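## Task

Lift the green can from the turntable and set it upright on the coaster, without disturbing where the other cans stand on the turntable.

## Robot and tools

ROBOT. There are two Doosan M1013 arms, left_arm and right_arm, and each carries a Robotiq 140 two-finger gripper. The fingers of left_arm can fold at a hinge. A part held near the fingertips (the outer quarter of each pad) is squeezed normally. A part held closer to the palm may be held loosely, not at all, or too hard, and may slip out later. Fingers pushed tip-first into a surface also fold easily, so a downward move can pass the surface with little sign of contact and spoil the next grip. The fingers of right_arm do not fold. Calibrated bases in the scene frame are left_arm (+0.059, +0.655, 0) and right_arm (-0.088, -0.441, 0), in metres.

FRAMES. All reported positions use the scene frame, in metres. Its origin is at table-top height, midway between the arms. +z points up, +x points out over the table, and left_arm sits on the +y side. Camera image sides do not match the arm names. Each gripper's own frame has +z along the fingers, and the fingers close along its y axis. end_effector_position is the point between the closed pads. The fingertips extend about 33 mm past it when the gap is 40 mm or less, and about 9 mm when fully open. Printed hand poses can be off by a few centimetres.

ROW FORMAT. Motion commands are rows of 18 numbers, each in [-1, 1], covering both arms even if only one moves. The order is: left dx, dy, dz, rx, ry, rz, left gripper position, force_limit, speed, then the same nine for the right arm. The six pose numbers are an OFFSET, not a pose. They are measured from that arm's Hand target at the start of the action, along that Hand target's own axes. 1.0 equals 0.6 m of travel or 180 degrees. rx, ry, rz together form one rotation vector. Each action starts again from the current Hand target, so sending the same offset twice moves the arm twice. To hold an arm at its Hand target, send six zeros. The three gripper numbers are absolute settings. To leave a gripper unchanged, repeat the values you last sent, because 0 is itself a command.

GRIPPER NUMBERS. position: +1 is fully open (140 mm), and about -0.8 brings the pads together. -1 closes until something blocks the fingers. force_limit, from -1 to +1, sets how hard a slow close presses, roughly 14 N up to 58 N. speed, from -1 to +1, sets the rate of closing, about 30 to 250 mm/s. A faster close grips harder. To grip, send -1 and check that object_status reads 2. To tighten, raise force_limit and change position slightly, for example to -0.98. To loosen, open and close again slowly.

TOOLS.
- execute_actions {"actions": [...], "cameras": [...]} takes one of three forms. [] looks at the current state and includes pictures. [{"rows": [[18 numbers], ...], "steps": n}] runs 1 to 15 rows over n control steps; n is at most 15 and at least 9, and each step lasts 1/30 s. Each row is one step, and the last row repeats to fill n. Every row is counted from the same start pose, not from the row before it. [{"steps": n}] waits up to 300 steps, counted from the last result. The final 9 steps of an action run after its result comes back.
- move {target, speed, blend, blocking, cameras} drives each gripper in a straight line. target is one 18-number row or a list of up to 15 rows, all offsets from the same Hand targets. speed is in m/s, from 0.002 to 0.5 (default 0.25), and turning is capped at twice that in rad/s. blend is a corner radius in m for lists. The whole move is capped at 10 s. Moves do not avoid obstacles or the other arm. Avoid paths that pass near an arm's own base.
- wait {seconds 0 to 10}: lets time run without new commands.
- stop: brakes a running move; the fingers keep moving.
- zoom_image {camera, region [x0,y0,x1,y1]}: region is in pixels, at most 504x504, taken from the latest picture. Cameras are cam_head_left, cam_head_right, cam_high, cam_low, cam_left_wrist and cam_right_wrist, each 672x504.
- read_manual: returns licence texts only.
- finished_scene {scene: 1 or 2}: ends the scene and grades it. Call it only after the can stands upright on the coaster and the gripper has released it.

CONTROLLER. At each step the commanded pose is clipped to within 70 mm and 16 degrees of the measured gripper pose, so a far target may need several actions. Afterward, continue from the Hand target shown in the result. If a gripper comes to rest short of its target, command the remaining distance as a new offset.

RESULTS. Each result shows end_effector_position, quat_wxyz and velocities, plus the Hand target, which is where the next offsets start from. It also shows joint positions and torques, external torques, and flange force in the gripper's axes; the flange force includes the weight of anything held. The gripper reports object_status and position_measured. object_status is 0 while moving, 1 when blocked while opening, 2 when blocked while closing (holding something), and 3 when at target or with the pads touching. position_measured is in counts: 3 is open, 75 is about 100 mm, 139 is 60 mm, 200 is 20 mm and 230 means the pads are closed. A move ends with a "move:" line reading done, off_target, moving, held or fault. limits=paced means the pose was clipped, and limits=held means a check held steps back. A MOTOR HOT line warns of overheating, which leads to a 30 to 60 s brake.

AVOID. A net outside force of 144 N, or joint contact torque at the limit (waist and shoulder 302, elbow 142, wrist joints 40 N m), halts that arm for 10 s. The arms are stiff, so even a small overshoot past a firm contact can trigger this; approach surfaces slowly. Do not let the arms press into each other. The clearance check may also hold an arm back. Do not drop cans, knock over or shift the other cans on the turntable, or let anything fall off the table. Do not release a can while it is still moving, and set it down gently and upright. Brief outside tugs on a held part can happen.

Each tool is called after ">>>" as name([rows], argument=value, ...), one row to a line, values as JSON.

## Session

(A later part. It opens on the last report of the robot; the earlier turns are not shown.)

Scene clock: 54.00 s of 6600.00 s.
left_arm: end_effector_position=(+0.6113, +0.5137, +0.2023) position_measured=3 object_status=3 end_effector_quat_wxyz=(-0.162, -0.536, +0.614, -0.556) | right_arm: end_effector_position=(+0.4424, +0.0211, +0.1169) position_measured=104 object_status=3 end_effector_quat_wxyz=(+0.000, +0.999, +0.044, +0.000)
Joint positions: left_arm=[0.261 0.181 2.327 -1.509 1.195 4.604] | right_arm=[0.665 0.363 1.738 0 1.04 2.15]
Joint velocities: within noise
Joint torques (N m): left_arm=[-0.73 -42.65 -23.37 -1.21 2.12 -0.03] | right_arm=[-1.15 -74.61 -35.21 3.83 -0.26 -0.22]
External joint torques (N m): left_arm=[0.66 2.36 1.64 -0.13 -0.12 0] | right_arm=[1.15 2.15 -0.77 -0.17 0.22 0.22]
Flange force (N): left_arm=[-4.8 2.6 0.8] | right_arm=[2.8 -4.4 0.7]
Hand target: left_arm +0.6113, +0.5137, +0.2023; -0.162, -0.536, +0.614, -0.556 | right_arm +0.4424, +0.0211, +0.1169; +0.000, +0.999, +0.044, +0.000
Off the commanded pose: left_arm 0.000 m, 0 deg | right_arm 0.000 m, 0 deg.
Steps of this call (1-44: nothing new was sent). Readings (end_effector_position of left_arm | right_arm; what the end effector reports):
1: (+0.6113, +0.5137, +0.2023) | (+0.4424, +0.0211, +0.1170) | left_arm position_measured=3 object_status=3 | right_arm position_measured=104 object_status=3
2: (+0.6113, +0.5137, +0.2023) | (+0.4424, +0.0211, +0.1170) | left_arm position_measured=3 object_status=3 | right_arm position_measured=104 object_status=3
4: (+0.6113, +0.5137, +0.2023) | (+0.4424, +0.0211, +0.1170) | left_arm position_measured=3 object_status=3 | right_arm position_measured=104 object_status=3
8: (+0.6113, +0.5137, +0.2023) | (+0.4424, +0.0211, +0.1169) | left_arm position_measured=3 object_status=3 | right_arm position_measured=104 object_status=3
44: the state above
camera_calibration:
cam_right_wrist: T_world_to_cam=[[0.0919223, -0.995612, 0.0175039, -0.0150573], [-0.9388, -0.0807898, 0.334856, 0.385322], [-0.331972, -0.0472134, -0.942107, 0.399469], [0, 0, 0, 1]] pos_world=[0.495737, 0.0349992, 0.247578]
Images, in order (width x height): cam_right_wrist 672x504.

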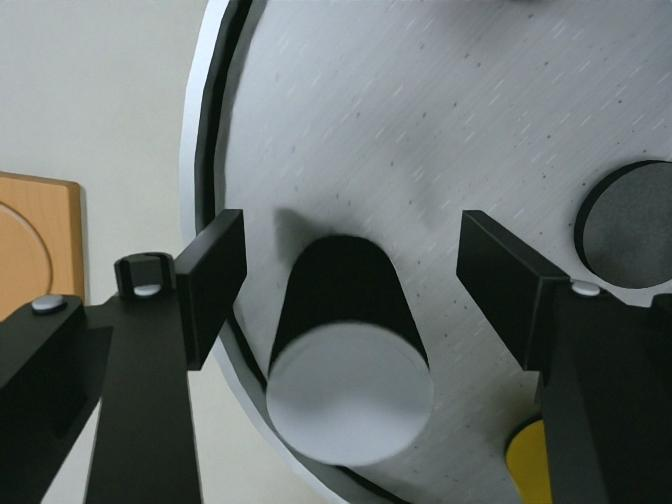

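>>> execute_actions([
  {"steps": 173},
], cameras=[])

>>> move([
  [-0.01,0,0,0,0,0,1,0,0,0.044438,0.003498,0,0,0,0,-1,0,-1],
  [-0.01,0,0,0,0,0,1,0,0,0.087355,0.016212,0,0,0,0,-1,0,-1],
  [-0.01,0,0,0,0,0,1,0,0,0.127058,0.036878,0,0,0,0,-1,0,-1],
  [-0.01,0,0,0,0,0,1,0,0,0.162087,0.064743,0,0,0,0,-1,0,-1],
  [-0.01,0,0,0,0,0,1,0,0,0.191157,0.098778,0,0,0,0,-1,0,-1],
  [-0.01,0,0,0,0,0,1,0,0,0.209003,0.130715,-0.026667,0,0,0,-1,0,-1],
  [-0.01,0,0,0,0,0,1,0,0,0.202982,0.119982,-0.18,0,0,0,-1,0,-1],
  [-0.01,0,0,0,0,0,1,0,0,-0.014836,-0.258778,-0.101667,0,0,0,-1,0,-1],
  [-0.01,0,0,0,0,0,1,0,0,-0.064043,-0.352255,0.048333,0,0,0,-1,0,-1],
], speed=[0.0921,0.0921,0.0921,0.0921,0.0921,0.105,0.2,0.35,0.2], blend=[0.005,0.005,0.005,0.005,0.005,0.008,0.03,0.03,0], cameras=["cam_right_wrist","cam_low"])

Scene clock: 59.77 s of 6600.00 s.
left_arm: end_effector_position=(+0.6113, +0.5137, +0.2023) position_measured=3 object_status=3 end_effector_quat_wxyz=(-0.162, -0.536, +0.614, -0.556) | right_arm: end_effector_position=(+0.4424, +0.0211, +0.1169) position_measured=104 object_status=3 end_effector_quat_wxyz=(+0.000, +0.999, +0.044, +0.000)
Joint positions: left_arm=[0.261 0.181 2.327 -1.509 1.195 4.604] | right_arm=[0.665 0.363 1.738 0 1.04 2.15]
Joint velocities: within noise
Joint torques (N m): left_arm=[-0.71 -42.61 -23.22 -1.21 2.13 -0.06] | right_arm=[-1.22 -75 -35.31 3.86 -0.22 -0.16]
External joint torques (N m): left_arm=[0.66 2.29 1.45 -0.13 -0.13 0.03] | right_arm=[1.23 2.52 -0.69 -0.2 0.17 0.16]
Flange force (N): left_arm=[-4.8 2.3 0.8] | right_arm=[3.0 -4.7 1.2]
Hand target: left_arm +0.6113, +0.5137, +0.2023; -0.162, -0.536, +0.614, -0.556 | right_arm +0.4424, +0.0211, +0.1169; +0.000, +0.999, +0.044, +0.000
Off the commanded pose: left_arm 0.000 m, 0 deg | right_arm 0.000 m, 0 deg.
Steps of this call (1-173: nothing new was sent). Readings (end_effector_position of left_arm | right_arm; what the end effector reports):
1: (+0.6113, +0.5137, +0.2023) | (+0.4424, +0.0211, +0.1169) | left_arm position_measured=3 object_status=3 | right_arm position_measured=104 object_status=3
2: (+0.6113, +0.5137, +0.2023) | (+0.4424, +0.0211, +0.1169) | left_arm position_measured=3 object_status=3 | right_arm position_measured=104 object_status=3
4: (+0.6113, +0.5137, +0.2023) | (+0.4424, +0.0211, +0.1169) | left_arm position_measured=3 object_status=3 | right_arm position_measured=104 object_status=3
8: (+0.6113, +0.5137, +0.2023) | (+0.4424, +0.0211, +0.1169) | left_arm position_measured=3 object_status=3 | right_arm position_measured=104 object_status=3
173: the state above
No camera images: "cameras" was empty.

Scene clock: 63.73 s of 6600.00 s.
left_arm: end_effector_position=(+0.6135, +0.5166, +0.1975) position_measured=3 object_status=3 end_effector_quat_wxyz=(-0.162, -0.536, +0.614, -0.556) | right_arm: end_effector_position=(+0.3857, +0.2282, +0.0881) position_measured=153 object_status=2 end_effector_quat_wxyz=(+0.000, +0.999, +0.044, +0.000)
Joint positions: left_arm=[0.266 0.194 2.324 -1.509 1.197 4.615] | right_arm=[0.911 0.55 1.505 0 1.086 2.396]
Joint velocities: within noise
Joint torques (N m): left_arm=[-0.98 -43.72 -22.93 -1.2 2.14 -0.02] | right_arm=[-2.49 -94.17 -37.29 3.95 -0.22 -0.14]
External joint torques (N m): left_arm=[0.94 2.51 1.53 -0.12 -0.12 0] | right_arm=[2.39 3.35 0.33 -0.2 0.17 0.14]
Flange force (N): left_arm=[-5.3 2.4 0.3] | right_arm=[0.4 -5.3 2.5]
Hand target: left_arm +0.6135, +0.5166, +0.1975; -0.162, -0.536, +0.614, -0.556 | right_arm +0.3857, +0.2283, +0.0880; +0.000, +0.999, +0.044, +0.000
Off the commanded pose: left_arm 0.000 m, 0 deg | right_arm 0.000 m, 0 deg.
Kept back: nothing.
move: done
camera_calibration:
cam_right_wrist: T_world_to_cam=[[0.0919208, -0.995613, 0.0175003, 0.196877], [-0.938806, -0.0807905, 0.334838, 0.358467], [-0.331955, -0.047208, -0.942113, 0.363237], [0, 0, 0, 1]] pos_world=[0.439012, 0.242122, 0.218736]
Images, in order (width x height): cam_low 672x504, cam_right_wrist 672x504.

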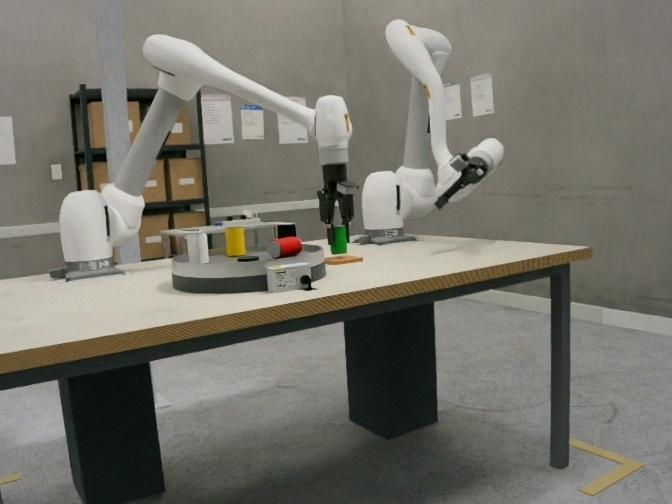

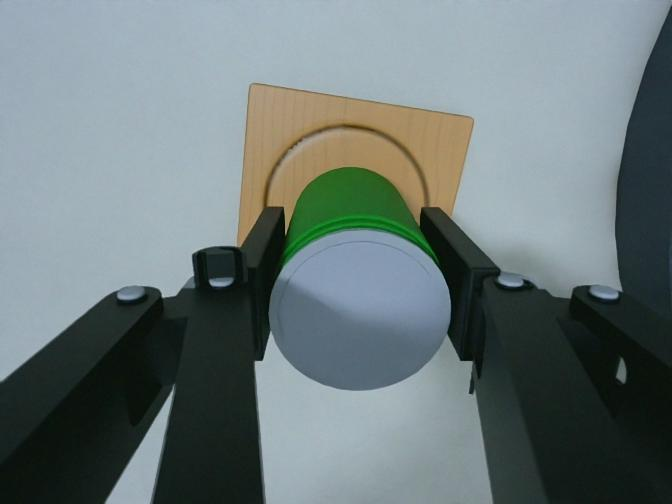

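>>> zoom_image(camera="cam_low", region=[160, 200, 380, 300])

>>> wait(seconds=0)

Scaled by 2.291 from the camera's 672x504 image, which has a finer 960x720 frame.

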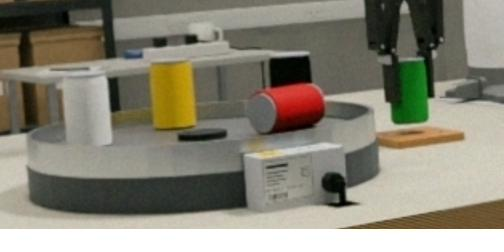

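Scene clock: 64.13 s of 6600.00 s.
left_arm: end_effector_position=(+0.6135, +0.5166, +0.1975) position_measured=3 object_status=3 end_effector_quat_wxyz=(-0.162, -0.536, +0.614, -0.556) | right_arm: end_effector_position=(+0.3857, +0.2283, +0.0880) position_measured=153 object_status=2 end_effector_quat_wxyz=(+0.000, +0.999, +0.044, +0.000)
Joint positions: left_arm=[0.266 0.194 2.324 -1.509 1.197 4.615] | right_arm=[0.911 0.55 1.505 0 1.086 2.396]
Joint velocities: within noise
Joint torques (N m): left_arm=[-0.77 -43.37 -22.8 -1.23 2.14 -0.03] | right_arm=[-0.8 -95.08 -36.85 3.98 -0.23 -0.17]
External joint torques (N m): left_arm=[0.88 2.11 1.45 -0.08 -0.12 0.01] | right_arm=[0.81 4.41 -0.07 -0.23 0.18 0.17]
Flange force (N): left_arm=[-4.5 2.3 0.0] | right_arm=[3.4 -5.9 3.0]
Hand target: left_arm +0.6135, +0.5166, +0.1975; -0.162, -0.536, +0.614, -0.556 | right_arm +0.3857, +0.2283, +0.0880; +0.000, +0.999, +0.044, +0.000
Off the commanded pose: left_arm 0.000 m, 0 deg | right_arm 0.000 m, 0 deg.
Steps of this call (1-12: nothing new was sent). Readings (end_effector_position of left_arm | right_arm; what the end effector reports):
1: (+0.6135, +0.5166, +0.1975) | (+0.3857, +0.2283, +0.0881) | left_arm position_measured=3 object_status=3 | right_arm position_measured=153 object_status=2
2: (+0.6135, +0.5166, +0.1975) | (+0.3857, +0.2283, +0.0880) | left_arm position_measured=3 object_status=3 | right_arm position_measured=153 object_status=2
4: (+0.6135, +0.5166, +0.1975) | (+0.3857, +0.2283, +0.0880) | left_arm position_measured=3 object_status=3 | right_arm position_measured=153 object_status=2
8: (+0.6135, +0.5166, +0.1975) | (+0.3857, +0.2283, +0.0880) | left_arm position_measured=3 object_status=3 | right_arm position_measured=153 object_status=2
12: the state above
camera_calibration:
cam_left_wrist: T_world_to_cam=[[-0.835337, -0.206877, -0.509328, 0.728132], [0.203566, 0.744226, -0.636151, -0.382707], [0.51066, -0.635082, -0.579566, 0.26532], [0, 0, 0, 1]] pos_world=[0.550653, 0.603954, 0.281169]
cam_right_wrist: T_world_to_cam=[[0.0919317, -0.995612, 0.0174941, 0.196954], [-0.938811, -0.0808036, 0.334821, 0.358491], [-0.331938, -0.0472043, -0.942119, 0.363144], [0, 0, 0, 1]] pos_world=[0.43899, 0.242199, 0.21865]

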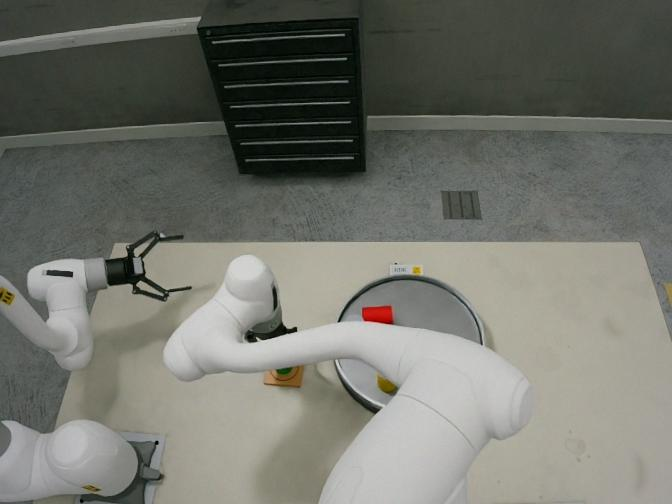

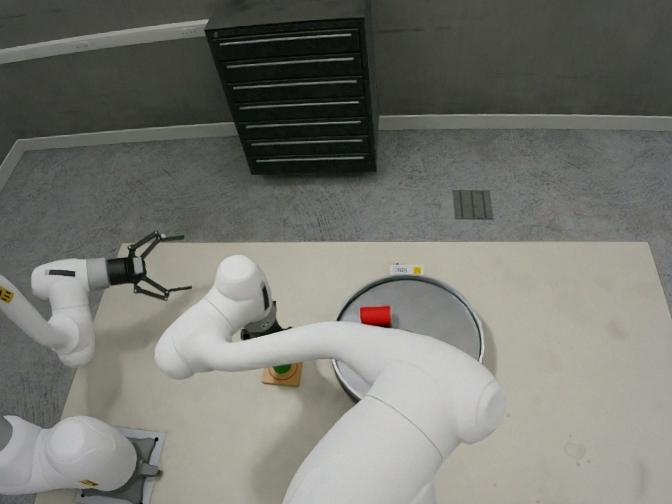

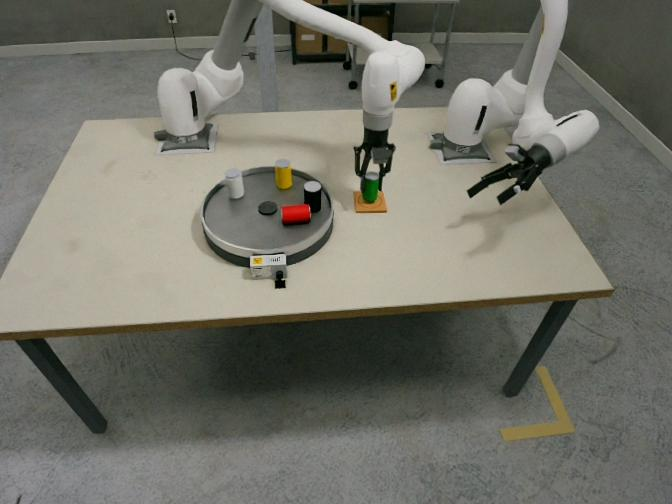

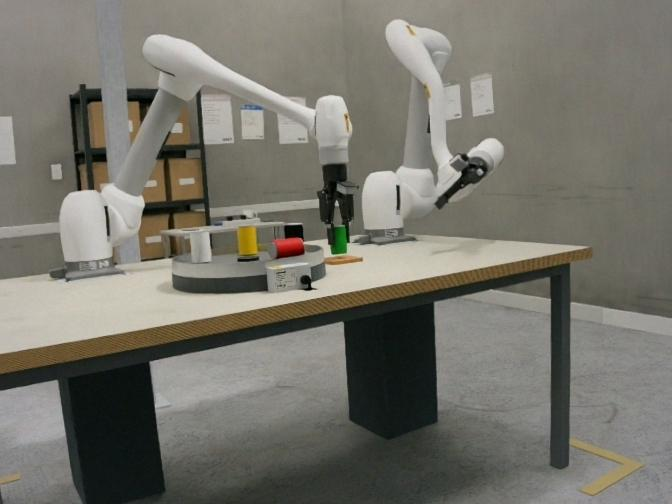

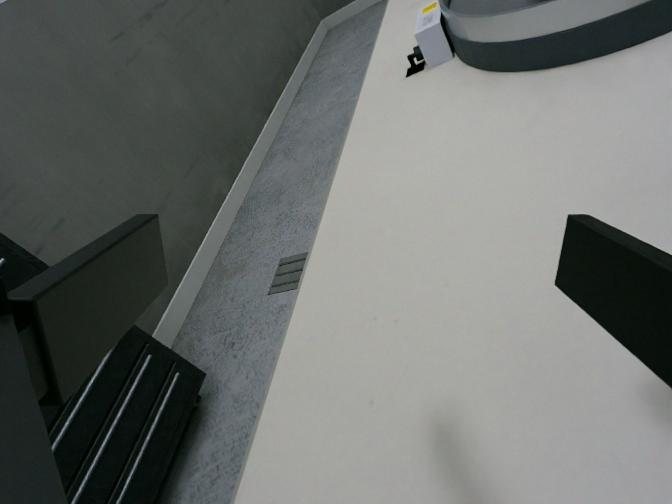

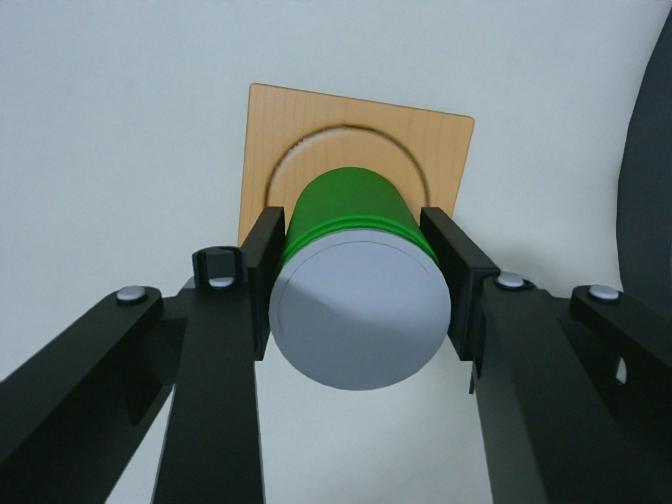

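>>> move([
  [0,0,0,0,0,0,1,0,0,0.007515,0.00016,0.015833,0,0,0,-1,0,-1],
], speed=[0.04], cameras=["cam_right_wrist","cam_high","cam_low"])

Scene clock: 67.20 s of 6600.00 s.
left_arm: end_effector_position=(+0.6135, +0.5166, +0.1975) position_measured=3 object_status=3 end_effector_quat_wxyz=(-0.162, -0.536, +0.614, -0.556) | right_arm: end_effector_position=(+0.3901, +0.2286, +0.0786) position_measured=153 object_status=2 end_effector_quat_wxyz=(+0.000, +0.999, +0.044, +0.000)
Joint positions: left_arm=[0.266 0.194 2.324 -1.509 1.197 4.615] | right_arm=[0.907 0.561 1.506 0 1.074 2.392]
Joint velocities: within noise
Joint torques (N m): left_arm=[-0.98 -43.59 -22.84 -1.21 2.16 -0.03] | right_arm=[-0.61 -96.1 -37.02 3.89 -0.29 -0.2]
External joint torques (N m): left_arm=[1.04 2.35 1.46 -0.11 -0.14 0] | right_arm=[0.66 4.49 0.29 -0.16 0.25 0.2]
Flange force (N): left_arm=[-5.1 2.3 -0.1] | right_arm=[3.1 -5.2 3.3]
Hand target: left_arm +0.6135, +0.5166, +0.1975; -0.162, -0.536, +0.614, -0.556 | right_arm +0.3902, +0.2286, +0.0785; +0.000, +0.999, +0.044, +0.000
Off the commanded pose: left_arm 0.000 m, 0 deg | right_arm 0.000 m, 0 deg.
Kept back: nothing.
move: done
camera_calibration:
cam_right_wrist: T_world_to_cam=[[0.0919366, -0.995611, 0.0175274, 0.196985], [-0.938802, -0.0807959, 0.334847, 0.365812], [-0.331962, -0.0472395, -0.942109, 0.355786], [0, 0, 0, 1]] pos_world=[0.443423, 0.242484, 0.209246]
Images, in order (width x height): cam_high 672x504, cam_low 672x504, cam_right_wrist 672x504.

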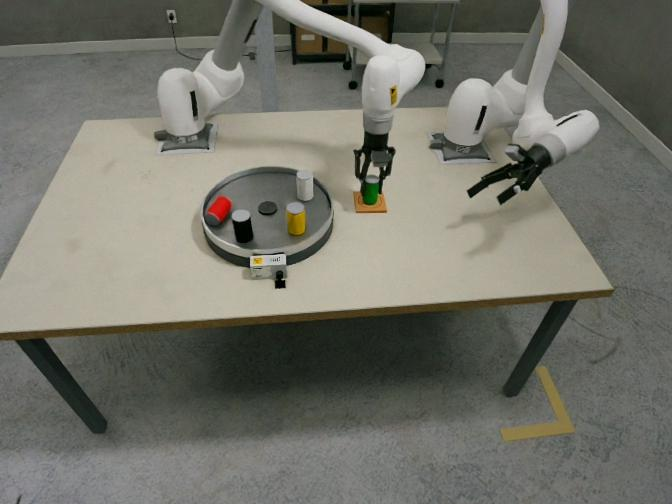

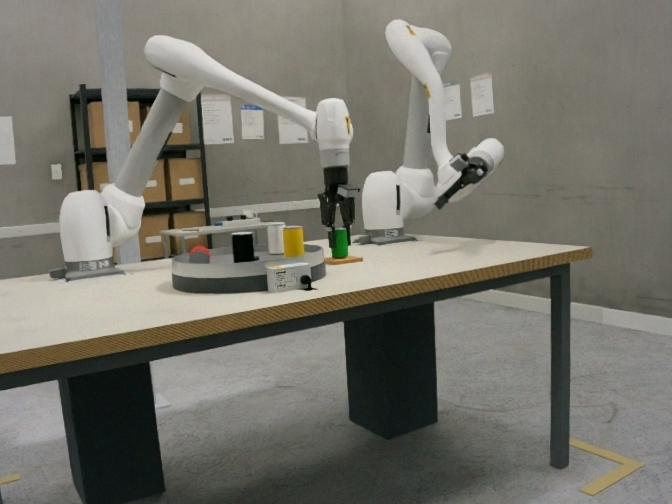

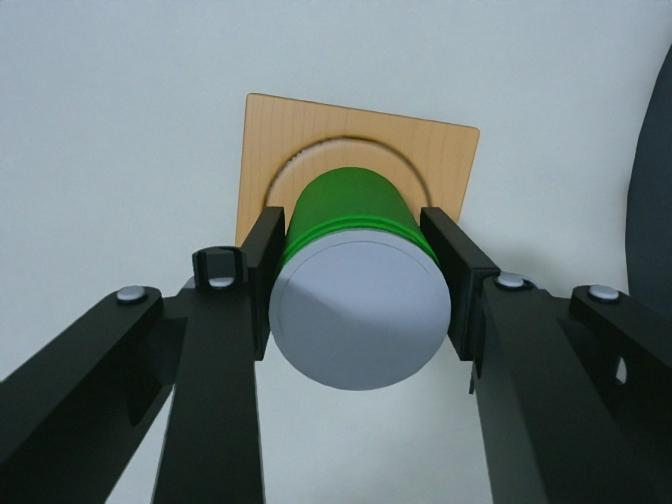

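>>> move([
  [0,0,0,0,0,0,1,0,0,0,0,0.0025,0,0,0,-1,0,-1],
], speed=[0.02], cameras=[])

Scene clock: 68.30 s of 6600.00 s.
left_arm: end_effector_position=(+0.6135, +0.5166, +0.1975) position_measured=3 object_status=3 end_effector_quat_wxyz=(-0.162, -0.536, +0.614, -0.556) | right_arm: end_effector_position=(+0.3902, +0.2286, +0.0770) position_measured=153 object_status=2 end_effector_quat_wxyz=(+0.000, +0.999, +0.044, +0.000)
Joint positions: left_arm=[0.266 0.194 2.324 -1.509 1.197 4.615] | right_arm=[0.907 0.563 1.507 0 1.072 2.392]
Joint velocities: within noise
Joint torques (N m): left_arm=[-1.13 -43.49 -22.92 -1.25 2.13 -0.03] | right_arm=[-1.58 -96 -36.85 3.88 -0.31 -0.22]
External joint torques (N m): left_arm=[1.12 2.27 1.54 -0.07 -0.11 0.01] | right_arm=[1.57 4.47 0.2 -0.15 0.27 0.22]
Flange force (N): left_arm=[-5.0 2.5 -0.4] | right_arm=[2.4 -6.2 3.2]
Hand target: left_arm +0.6135, +0.5166, +0.1975; -0.162, -0.536, +0.614, -0.556 | right_arm +0.3902, +0.2286, +0.0770; +0.000, +0.999, +0.044, +0.000
Off the commanded pose: left_arm 0.000 m, 0 deg | right_arm 0.000 m, 0 deg.
Kept back: nothing.
move: done
No camera images: "cameras" was empty.

>>> move([
  [0,0,0,0,0,0,1,0,0,0,0,0.0015,0,0,0,-1,0,-1],
], speed=[0.02], cameras=[])

Scene clock: 69.37 s of 6600.00 s.
left_arm: end_effector_position=(+0.6135, +0.5166, +0.1975) position_measured=3 object_status=3 end_effector_quat_wxyz=(-0.162, -0.536, +0.614, -0.556) | right_arm: end_effector_position=(+0.3902, +0.2286, +0.0761) position_measured=153 object_status=2 end_effector_quat_wxyz=(+0.000, +0.999, +0.044, +0.000)
Joint positions: left_arm=[0.266 0.194 2.324 -1.509 1.197 4.615] | right_arm=[0.907 0.563 1.508 0 1.07 2.392]
Joint velocities: within noise
Joint torques (N m): left_arm=[-1.14 -43.76 -22.83 -1.21 2.14 -0.01] | right_arm=[-0.98 -96.1 -36.82 3.96 -0.2 -0.13]
External joint torques (N m): left_arm=[1.17 2.53 1.43 -0.11 -0.12 -0.02] | right_arm=[0.97 4.57 0.2 -0.24 0.16 0.13]
Flange force (N): left_arm=[-5.6 2.2 -0.2] | right_arm=[3.0 -5.6 3.5]
Hand target: left_arm +0.6135, +0.5166, +0.1975; -0.162, -0.536, +0.614, -0.556 | right_arm +0.3902, +0.2286, +0.0761; +0.000, +0.999, +0.044, +0.000
Off the commanded pose: left_arm 0.000 m, 0 deg | right_arm 0.000 m, 0 deg.
Kept back: nothing.
move: done
No camera images: "cameras" was empty.

>>> move([
  [0,0,0,0,0,0,1,0,0,0,0,0.0012,0,0,0,-1,0,-1],
], speed=[0.02], cameras=[])

Scene clock: 70.33 s of 6600.00 s.
left_arm: end_effector_position=(+0.6135, +0.5166, +0.1975) position_measured=3 object_status=3 end_effector_quat_wxyz=(-0.162, -0.536, +0.614, -0.556) | right_arm: end_effector_position=(+0.3902, +0.2286, +0.0754) position_measured=153 object_status=2 end_effector_quat_wxyz=(+0.000, +0.999, +0.044, +0.000)
Joint positions: left_arm=[0.266 0.194 2.324 -1.509 1.197 4.615] | right_arm=[0.907 0.564 1.508 0 1.069 2.392]
Joint velocities: within noise
Joint torques (N m): left_arm=[-0.81 -43.41 -22.78 -1.22 2.12 -0.05] | right_arm=[-0.56 -94.55 -35.95 3.96 -0.25 -0.21]
External joint torques (N m): left_arm=[0.73 2.23 1.42 -0.11 -0.1 0.02] | right_arm=[0.54 3.01 -0.62 -0.25 0.21 0.21]
Flange force (N): left_arm=[-4.7 2.3 0.5] | right_arm=[3.2 -5.1 1.6]
Hand target: left_arm +0.6135, +0.5166, +0.1975; -0.162, -0.536, +0.614, -0.556 | right_arm +0.3902, +0.2286, +0.0754; +0.000, +0.999, +0.044, +0.000
Off the commanded pose: left_arm 0.000 m, 0 deg | right_arm 0.000 m, 0 deg.
Kept back: nothing.
move: done
No camera images: "cameras" was empty.

>>> move([
  [0,0,0,0,0,0,1,0,0,0,0,0.0006,0,0,0,-1,0,-1],
], speed=[0.02], cameras=["cam_right_wrist"])

Scene clock: 71.37 s of 6600.00 s.
left_arm: end_effector_position=(+0.6135, +0.5166, +0.1975) position_measured=3 object_status=3 end_effector_quat_wxyz=(-0.162, -0.536, +0.614, -0.556) | right_arm: end_effector_position=(+0.3902, +0.2286, +0.0750) position_measured=153 object_status=2 end_effector_quat_wxyz=(+0.000, +0.999, +0.044, +0.000)
Joint positions: left_arm=[0.266 0.194 2.324 -1.509 1.197 4.615] | right_arm=[0.907 0.564 1.508 0 1.069 2.392]
Joint velocities: within noise
Joint torques (N m): left_arm=[-0.89 -43.31 -22.83 -1.16 2.14 -0.01] | right_arm=[1.07 -84.33 -30.62 4.61 -0.42 -0.17]
External joint torques (N m): left_arm=[0.87 2.1 1.46 -0.16 -0.12 -0.01] | right_arm=[-1.07 -7.23 -5.97 -0.88 0.38 0.17]
Flange force (N): left_arm=[-4.4 2.4 0.2] | right_arm=[3.6 -2.5 -10.6]
Hand target: left_arm +0.6135, +0.5166, +0.1975; -0.162, -0.536, +0.614, -0.556 | right_arm +0.3902, +0.2286, +0.0750; +0.000, +0.999, +0.044, +0.000
Off the commanded pose: left_arm 0.000 m, 0 deg | right_arm 0.000 m, 0 deg.
Kept back: nothing.
move: done
camera_calibration:
cam_right_wrist: T_world_to_cam=[[0.0919197, -0.995613, 0.0174586, 0.197079], [-0.938818, -0.0808052, 0.3348, 0.367089], [-0.331921, -0.0471652, -0.942127, 0.352443], [0, 0, 0, 1]] pos_world=[0.443497, 0.2425, 0.205704]
Images, in order (width x height): cam_right_wrist 672x504.

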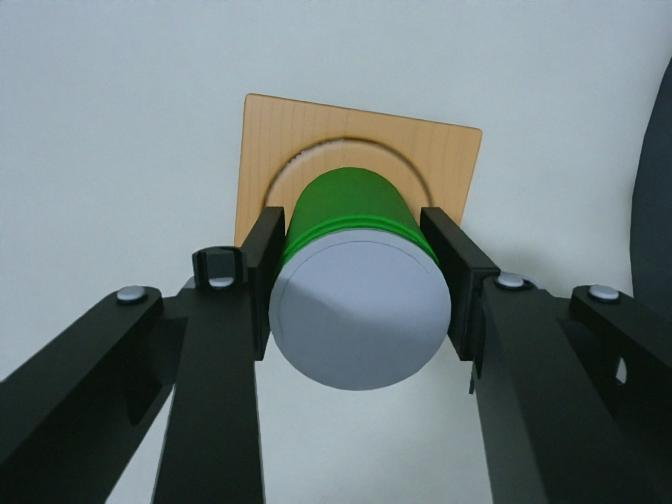

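>>> move([
  [0,0,0,0,0,0,1,0,0,0,0,0,0,0,0,0.2,0,-1],
  [0,0,0,0,0,0,1,0,0,0,0,-0.27,0,0,0,0.2,0,-1],
], speed=[0.1,0.2], cameras=["cam_right_wrist","cam_high","cam_low","cam_head_left"])

Scene clock: 74.47 s of 6600.00 s.
left_arm: end_effector_position=(+0.6135, +0.5166, +0.1975) position_measured=3 object_status=3 end_effector_quat_wxyz=(-0.162, -0.536, +0.614, -0.556) | right_arm: end_effector_position=(+0.3901, +0.2286, +0.2369) position_measured=104 object_status=3 end_effector_quat_wxyz=(+0.000, +0.999, +0.044, +0.000)
Joint positions: left_arm=[0.266 0.194 2.324 -1.509 1.197 4.615] | right_arm=[0.907 0.468 1.35 0 1.324 2.392]
Joint velocities: within noise
Joint torques (N m): left_arm=[-0.89 -43.44 -22.8 -1.23 2.1 -0.04] | right_arm=[-1.39 -88.99 -39.74 4.3 -0.3 -0.18]
External joint torques (N m): left_arm=[0.76 2.28 1.44 -0.1 -0.08 0.02] | right_arm=[1.39 2.3 -0.64 -0.19 0.26 0.18]
Flange force (N): left_arm=[-4.8 2.3 0.4] | right_arm=[2.2 -5.5 -0.3]
Hand target: left_arm +0.6135, +0.5166, +0.1975; -0.162, -0.536, +0.614, -0.556 | right_arm +0.3902, +0.2286, +0.2370; +0.000, +0.999, +0.044, +0.000
Off the commanded pose: left_arm 0.000 m, 0 deg | right_arm 0.000 m, 0 deg.
Kept back: nothing.
move: done
camera_calibration:
cam_right_wrist: T_world_to_cam=[[0.0919308, -0.995612, 0.0175036, 0.194181], [-0.938795, -0.0807974, 0.334868, 0.312822], [-0.331984, -0.0472169, -0.942103, 0.504914], [0, 0, 0, 1]] pos_world=[0.443448, 0.242444, 0.367527]
Images, in order (width x height): cam_head_left 672x504, cam_high 672x504, cam_low 672x504, cam_right_wrist 672x504.

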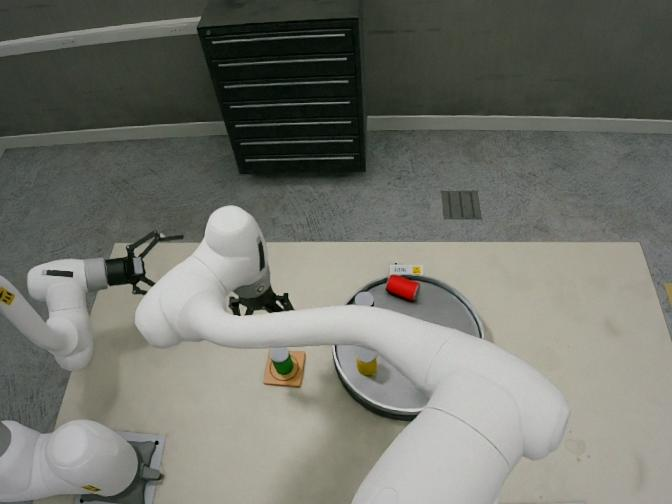

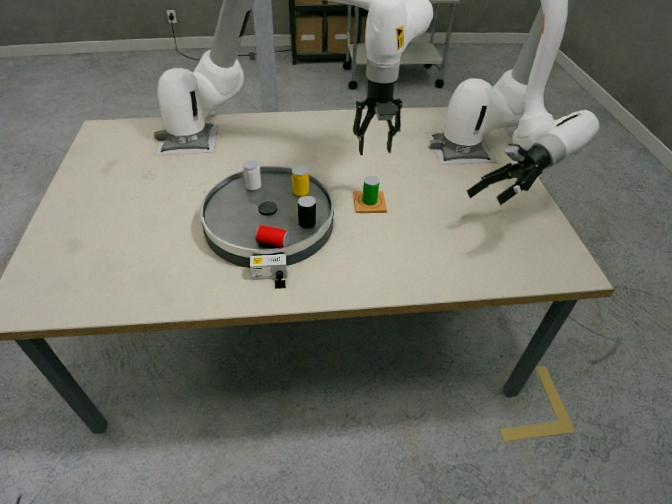

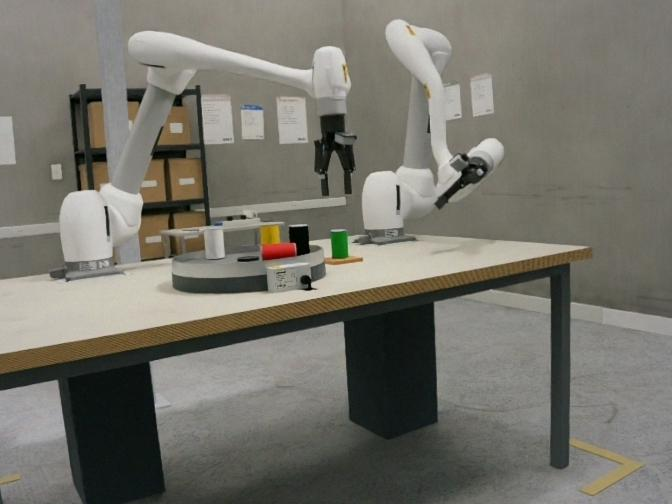

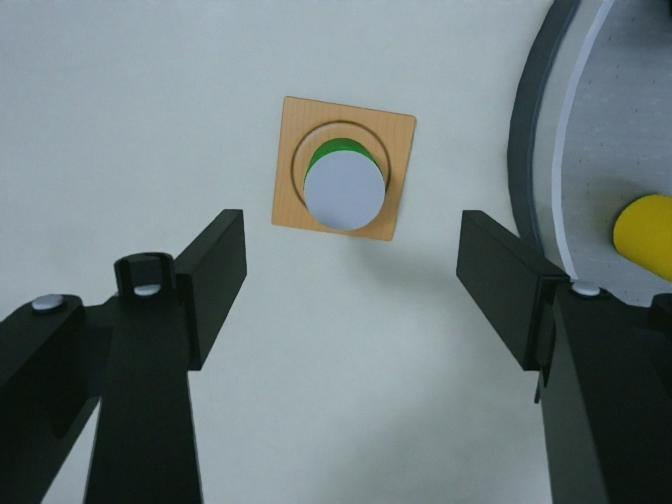

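>>> zoom_image(camera="cam_high", region=[190, 150, 350, 290])

>>> zoom_image(camera="cam_head_left", region=[320, 260, 500, 420])

>>> zoom_image(camera="cam_low", region=[160, 200, 380, 300])

Scaled by 3.150 from the camera's 672x504 image, which has a finer 960x720 frame.

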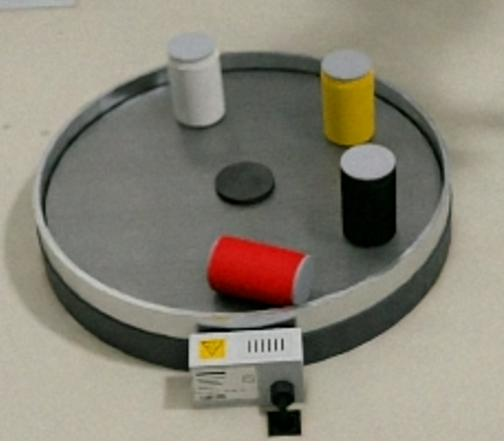

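Scaled by 2.800 from the camera's 672x504 image, which has a finer 960x720 frame.

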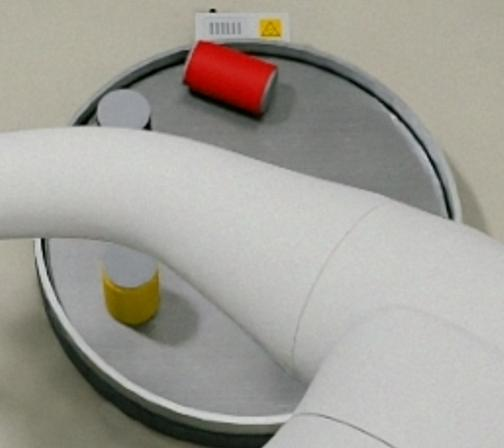

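Scaled by 2.291 from the camera's 672x504 image, which has a finer 960x720 frame.

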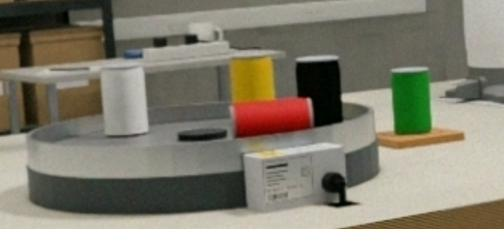

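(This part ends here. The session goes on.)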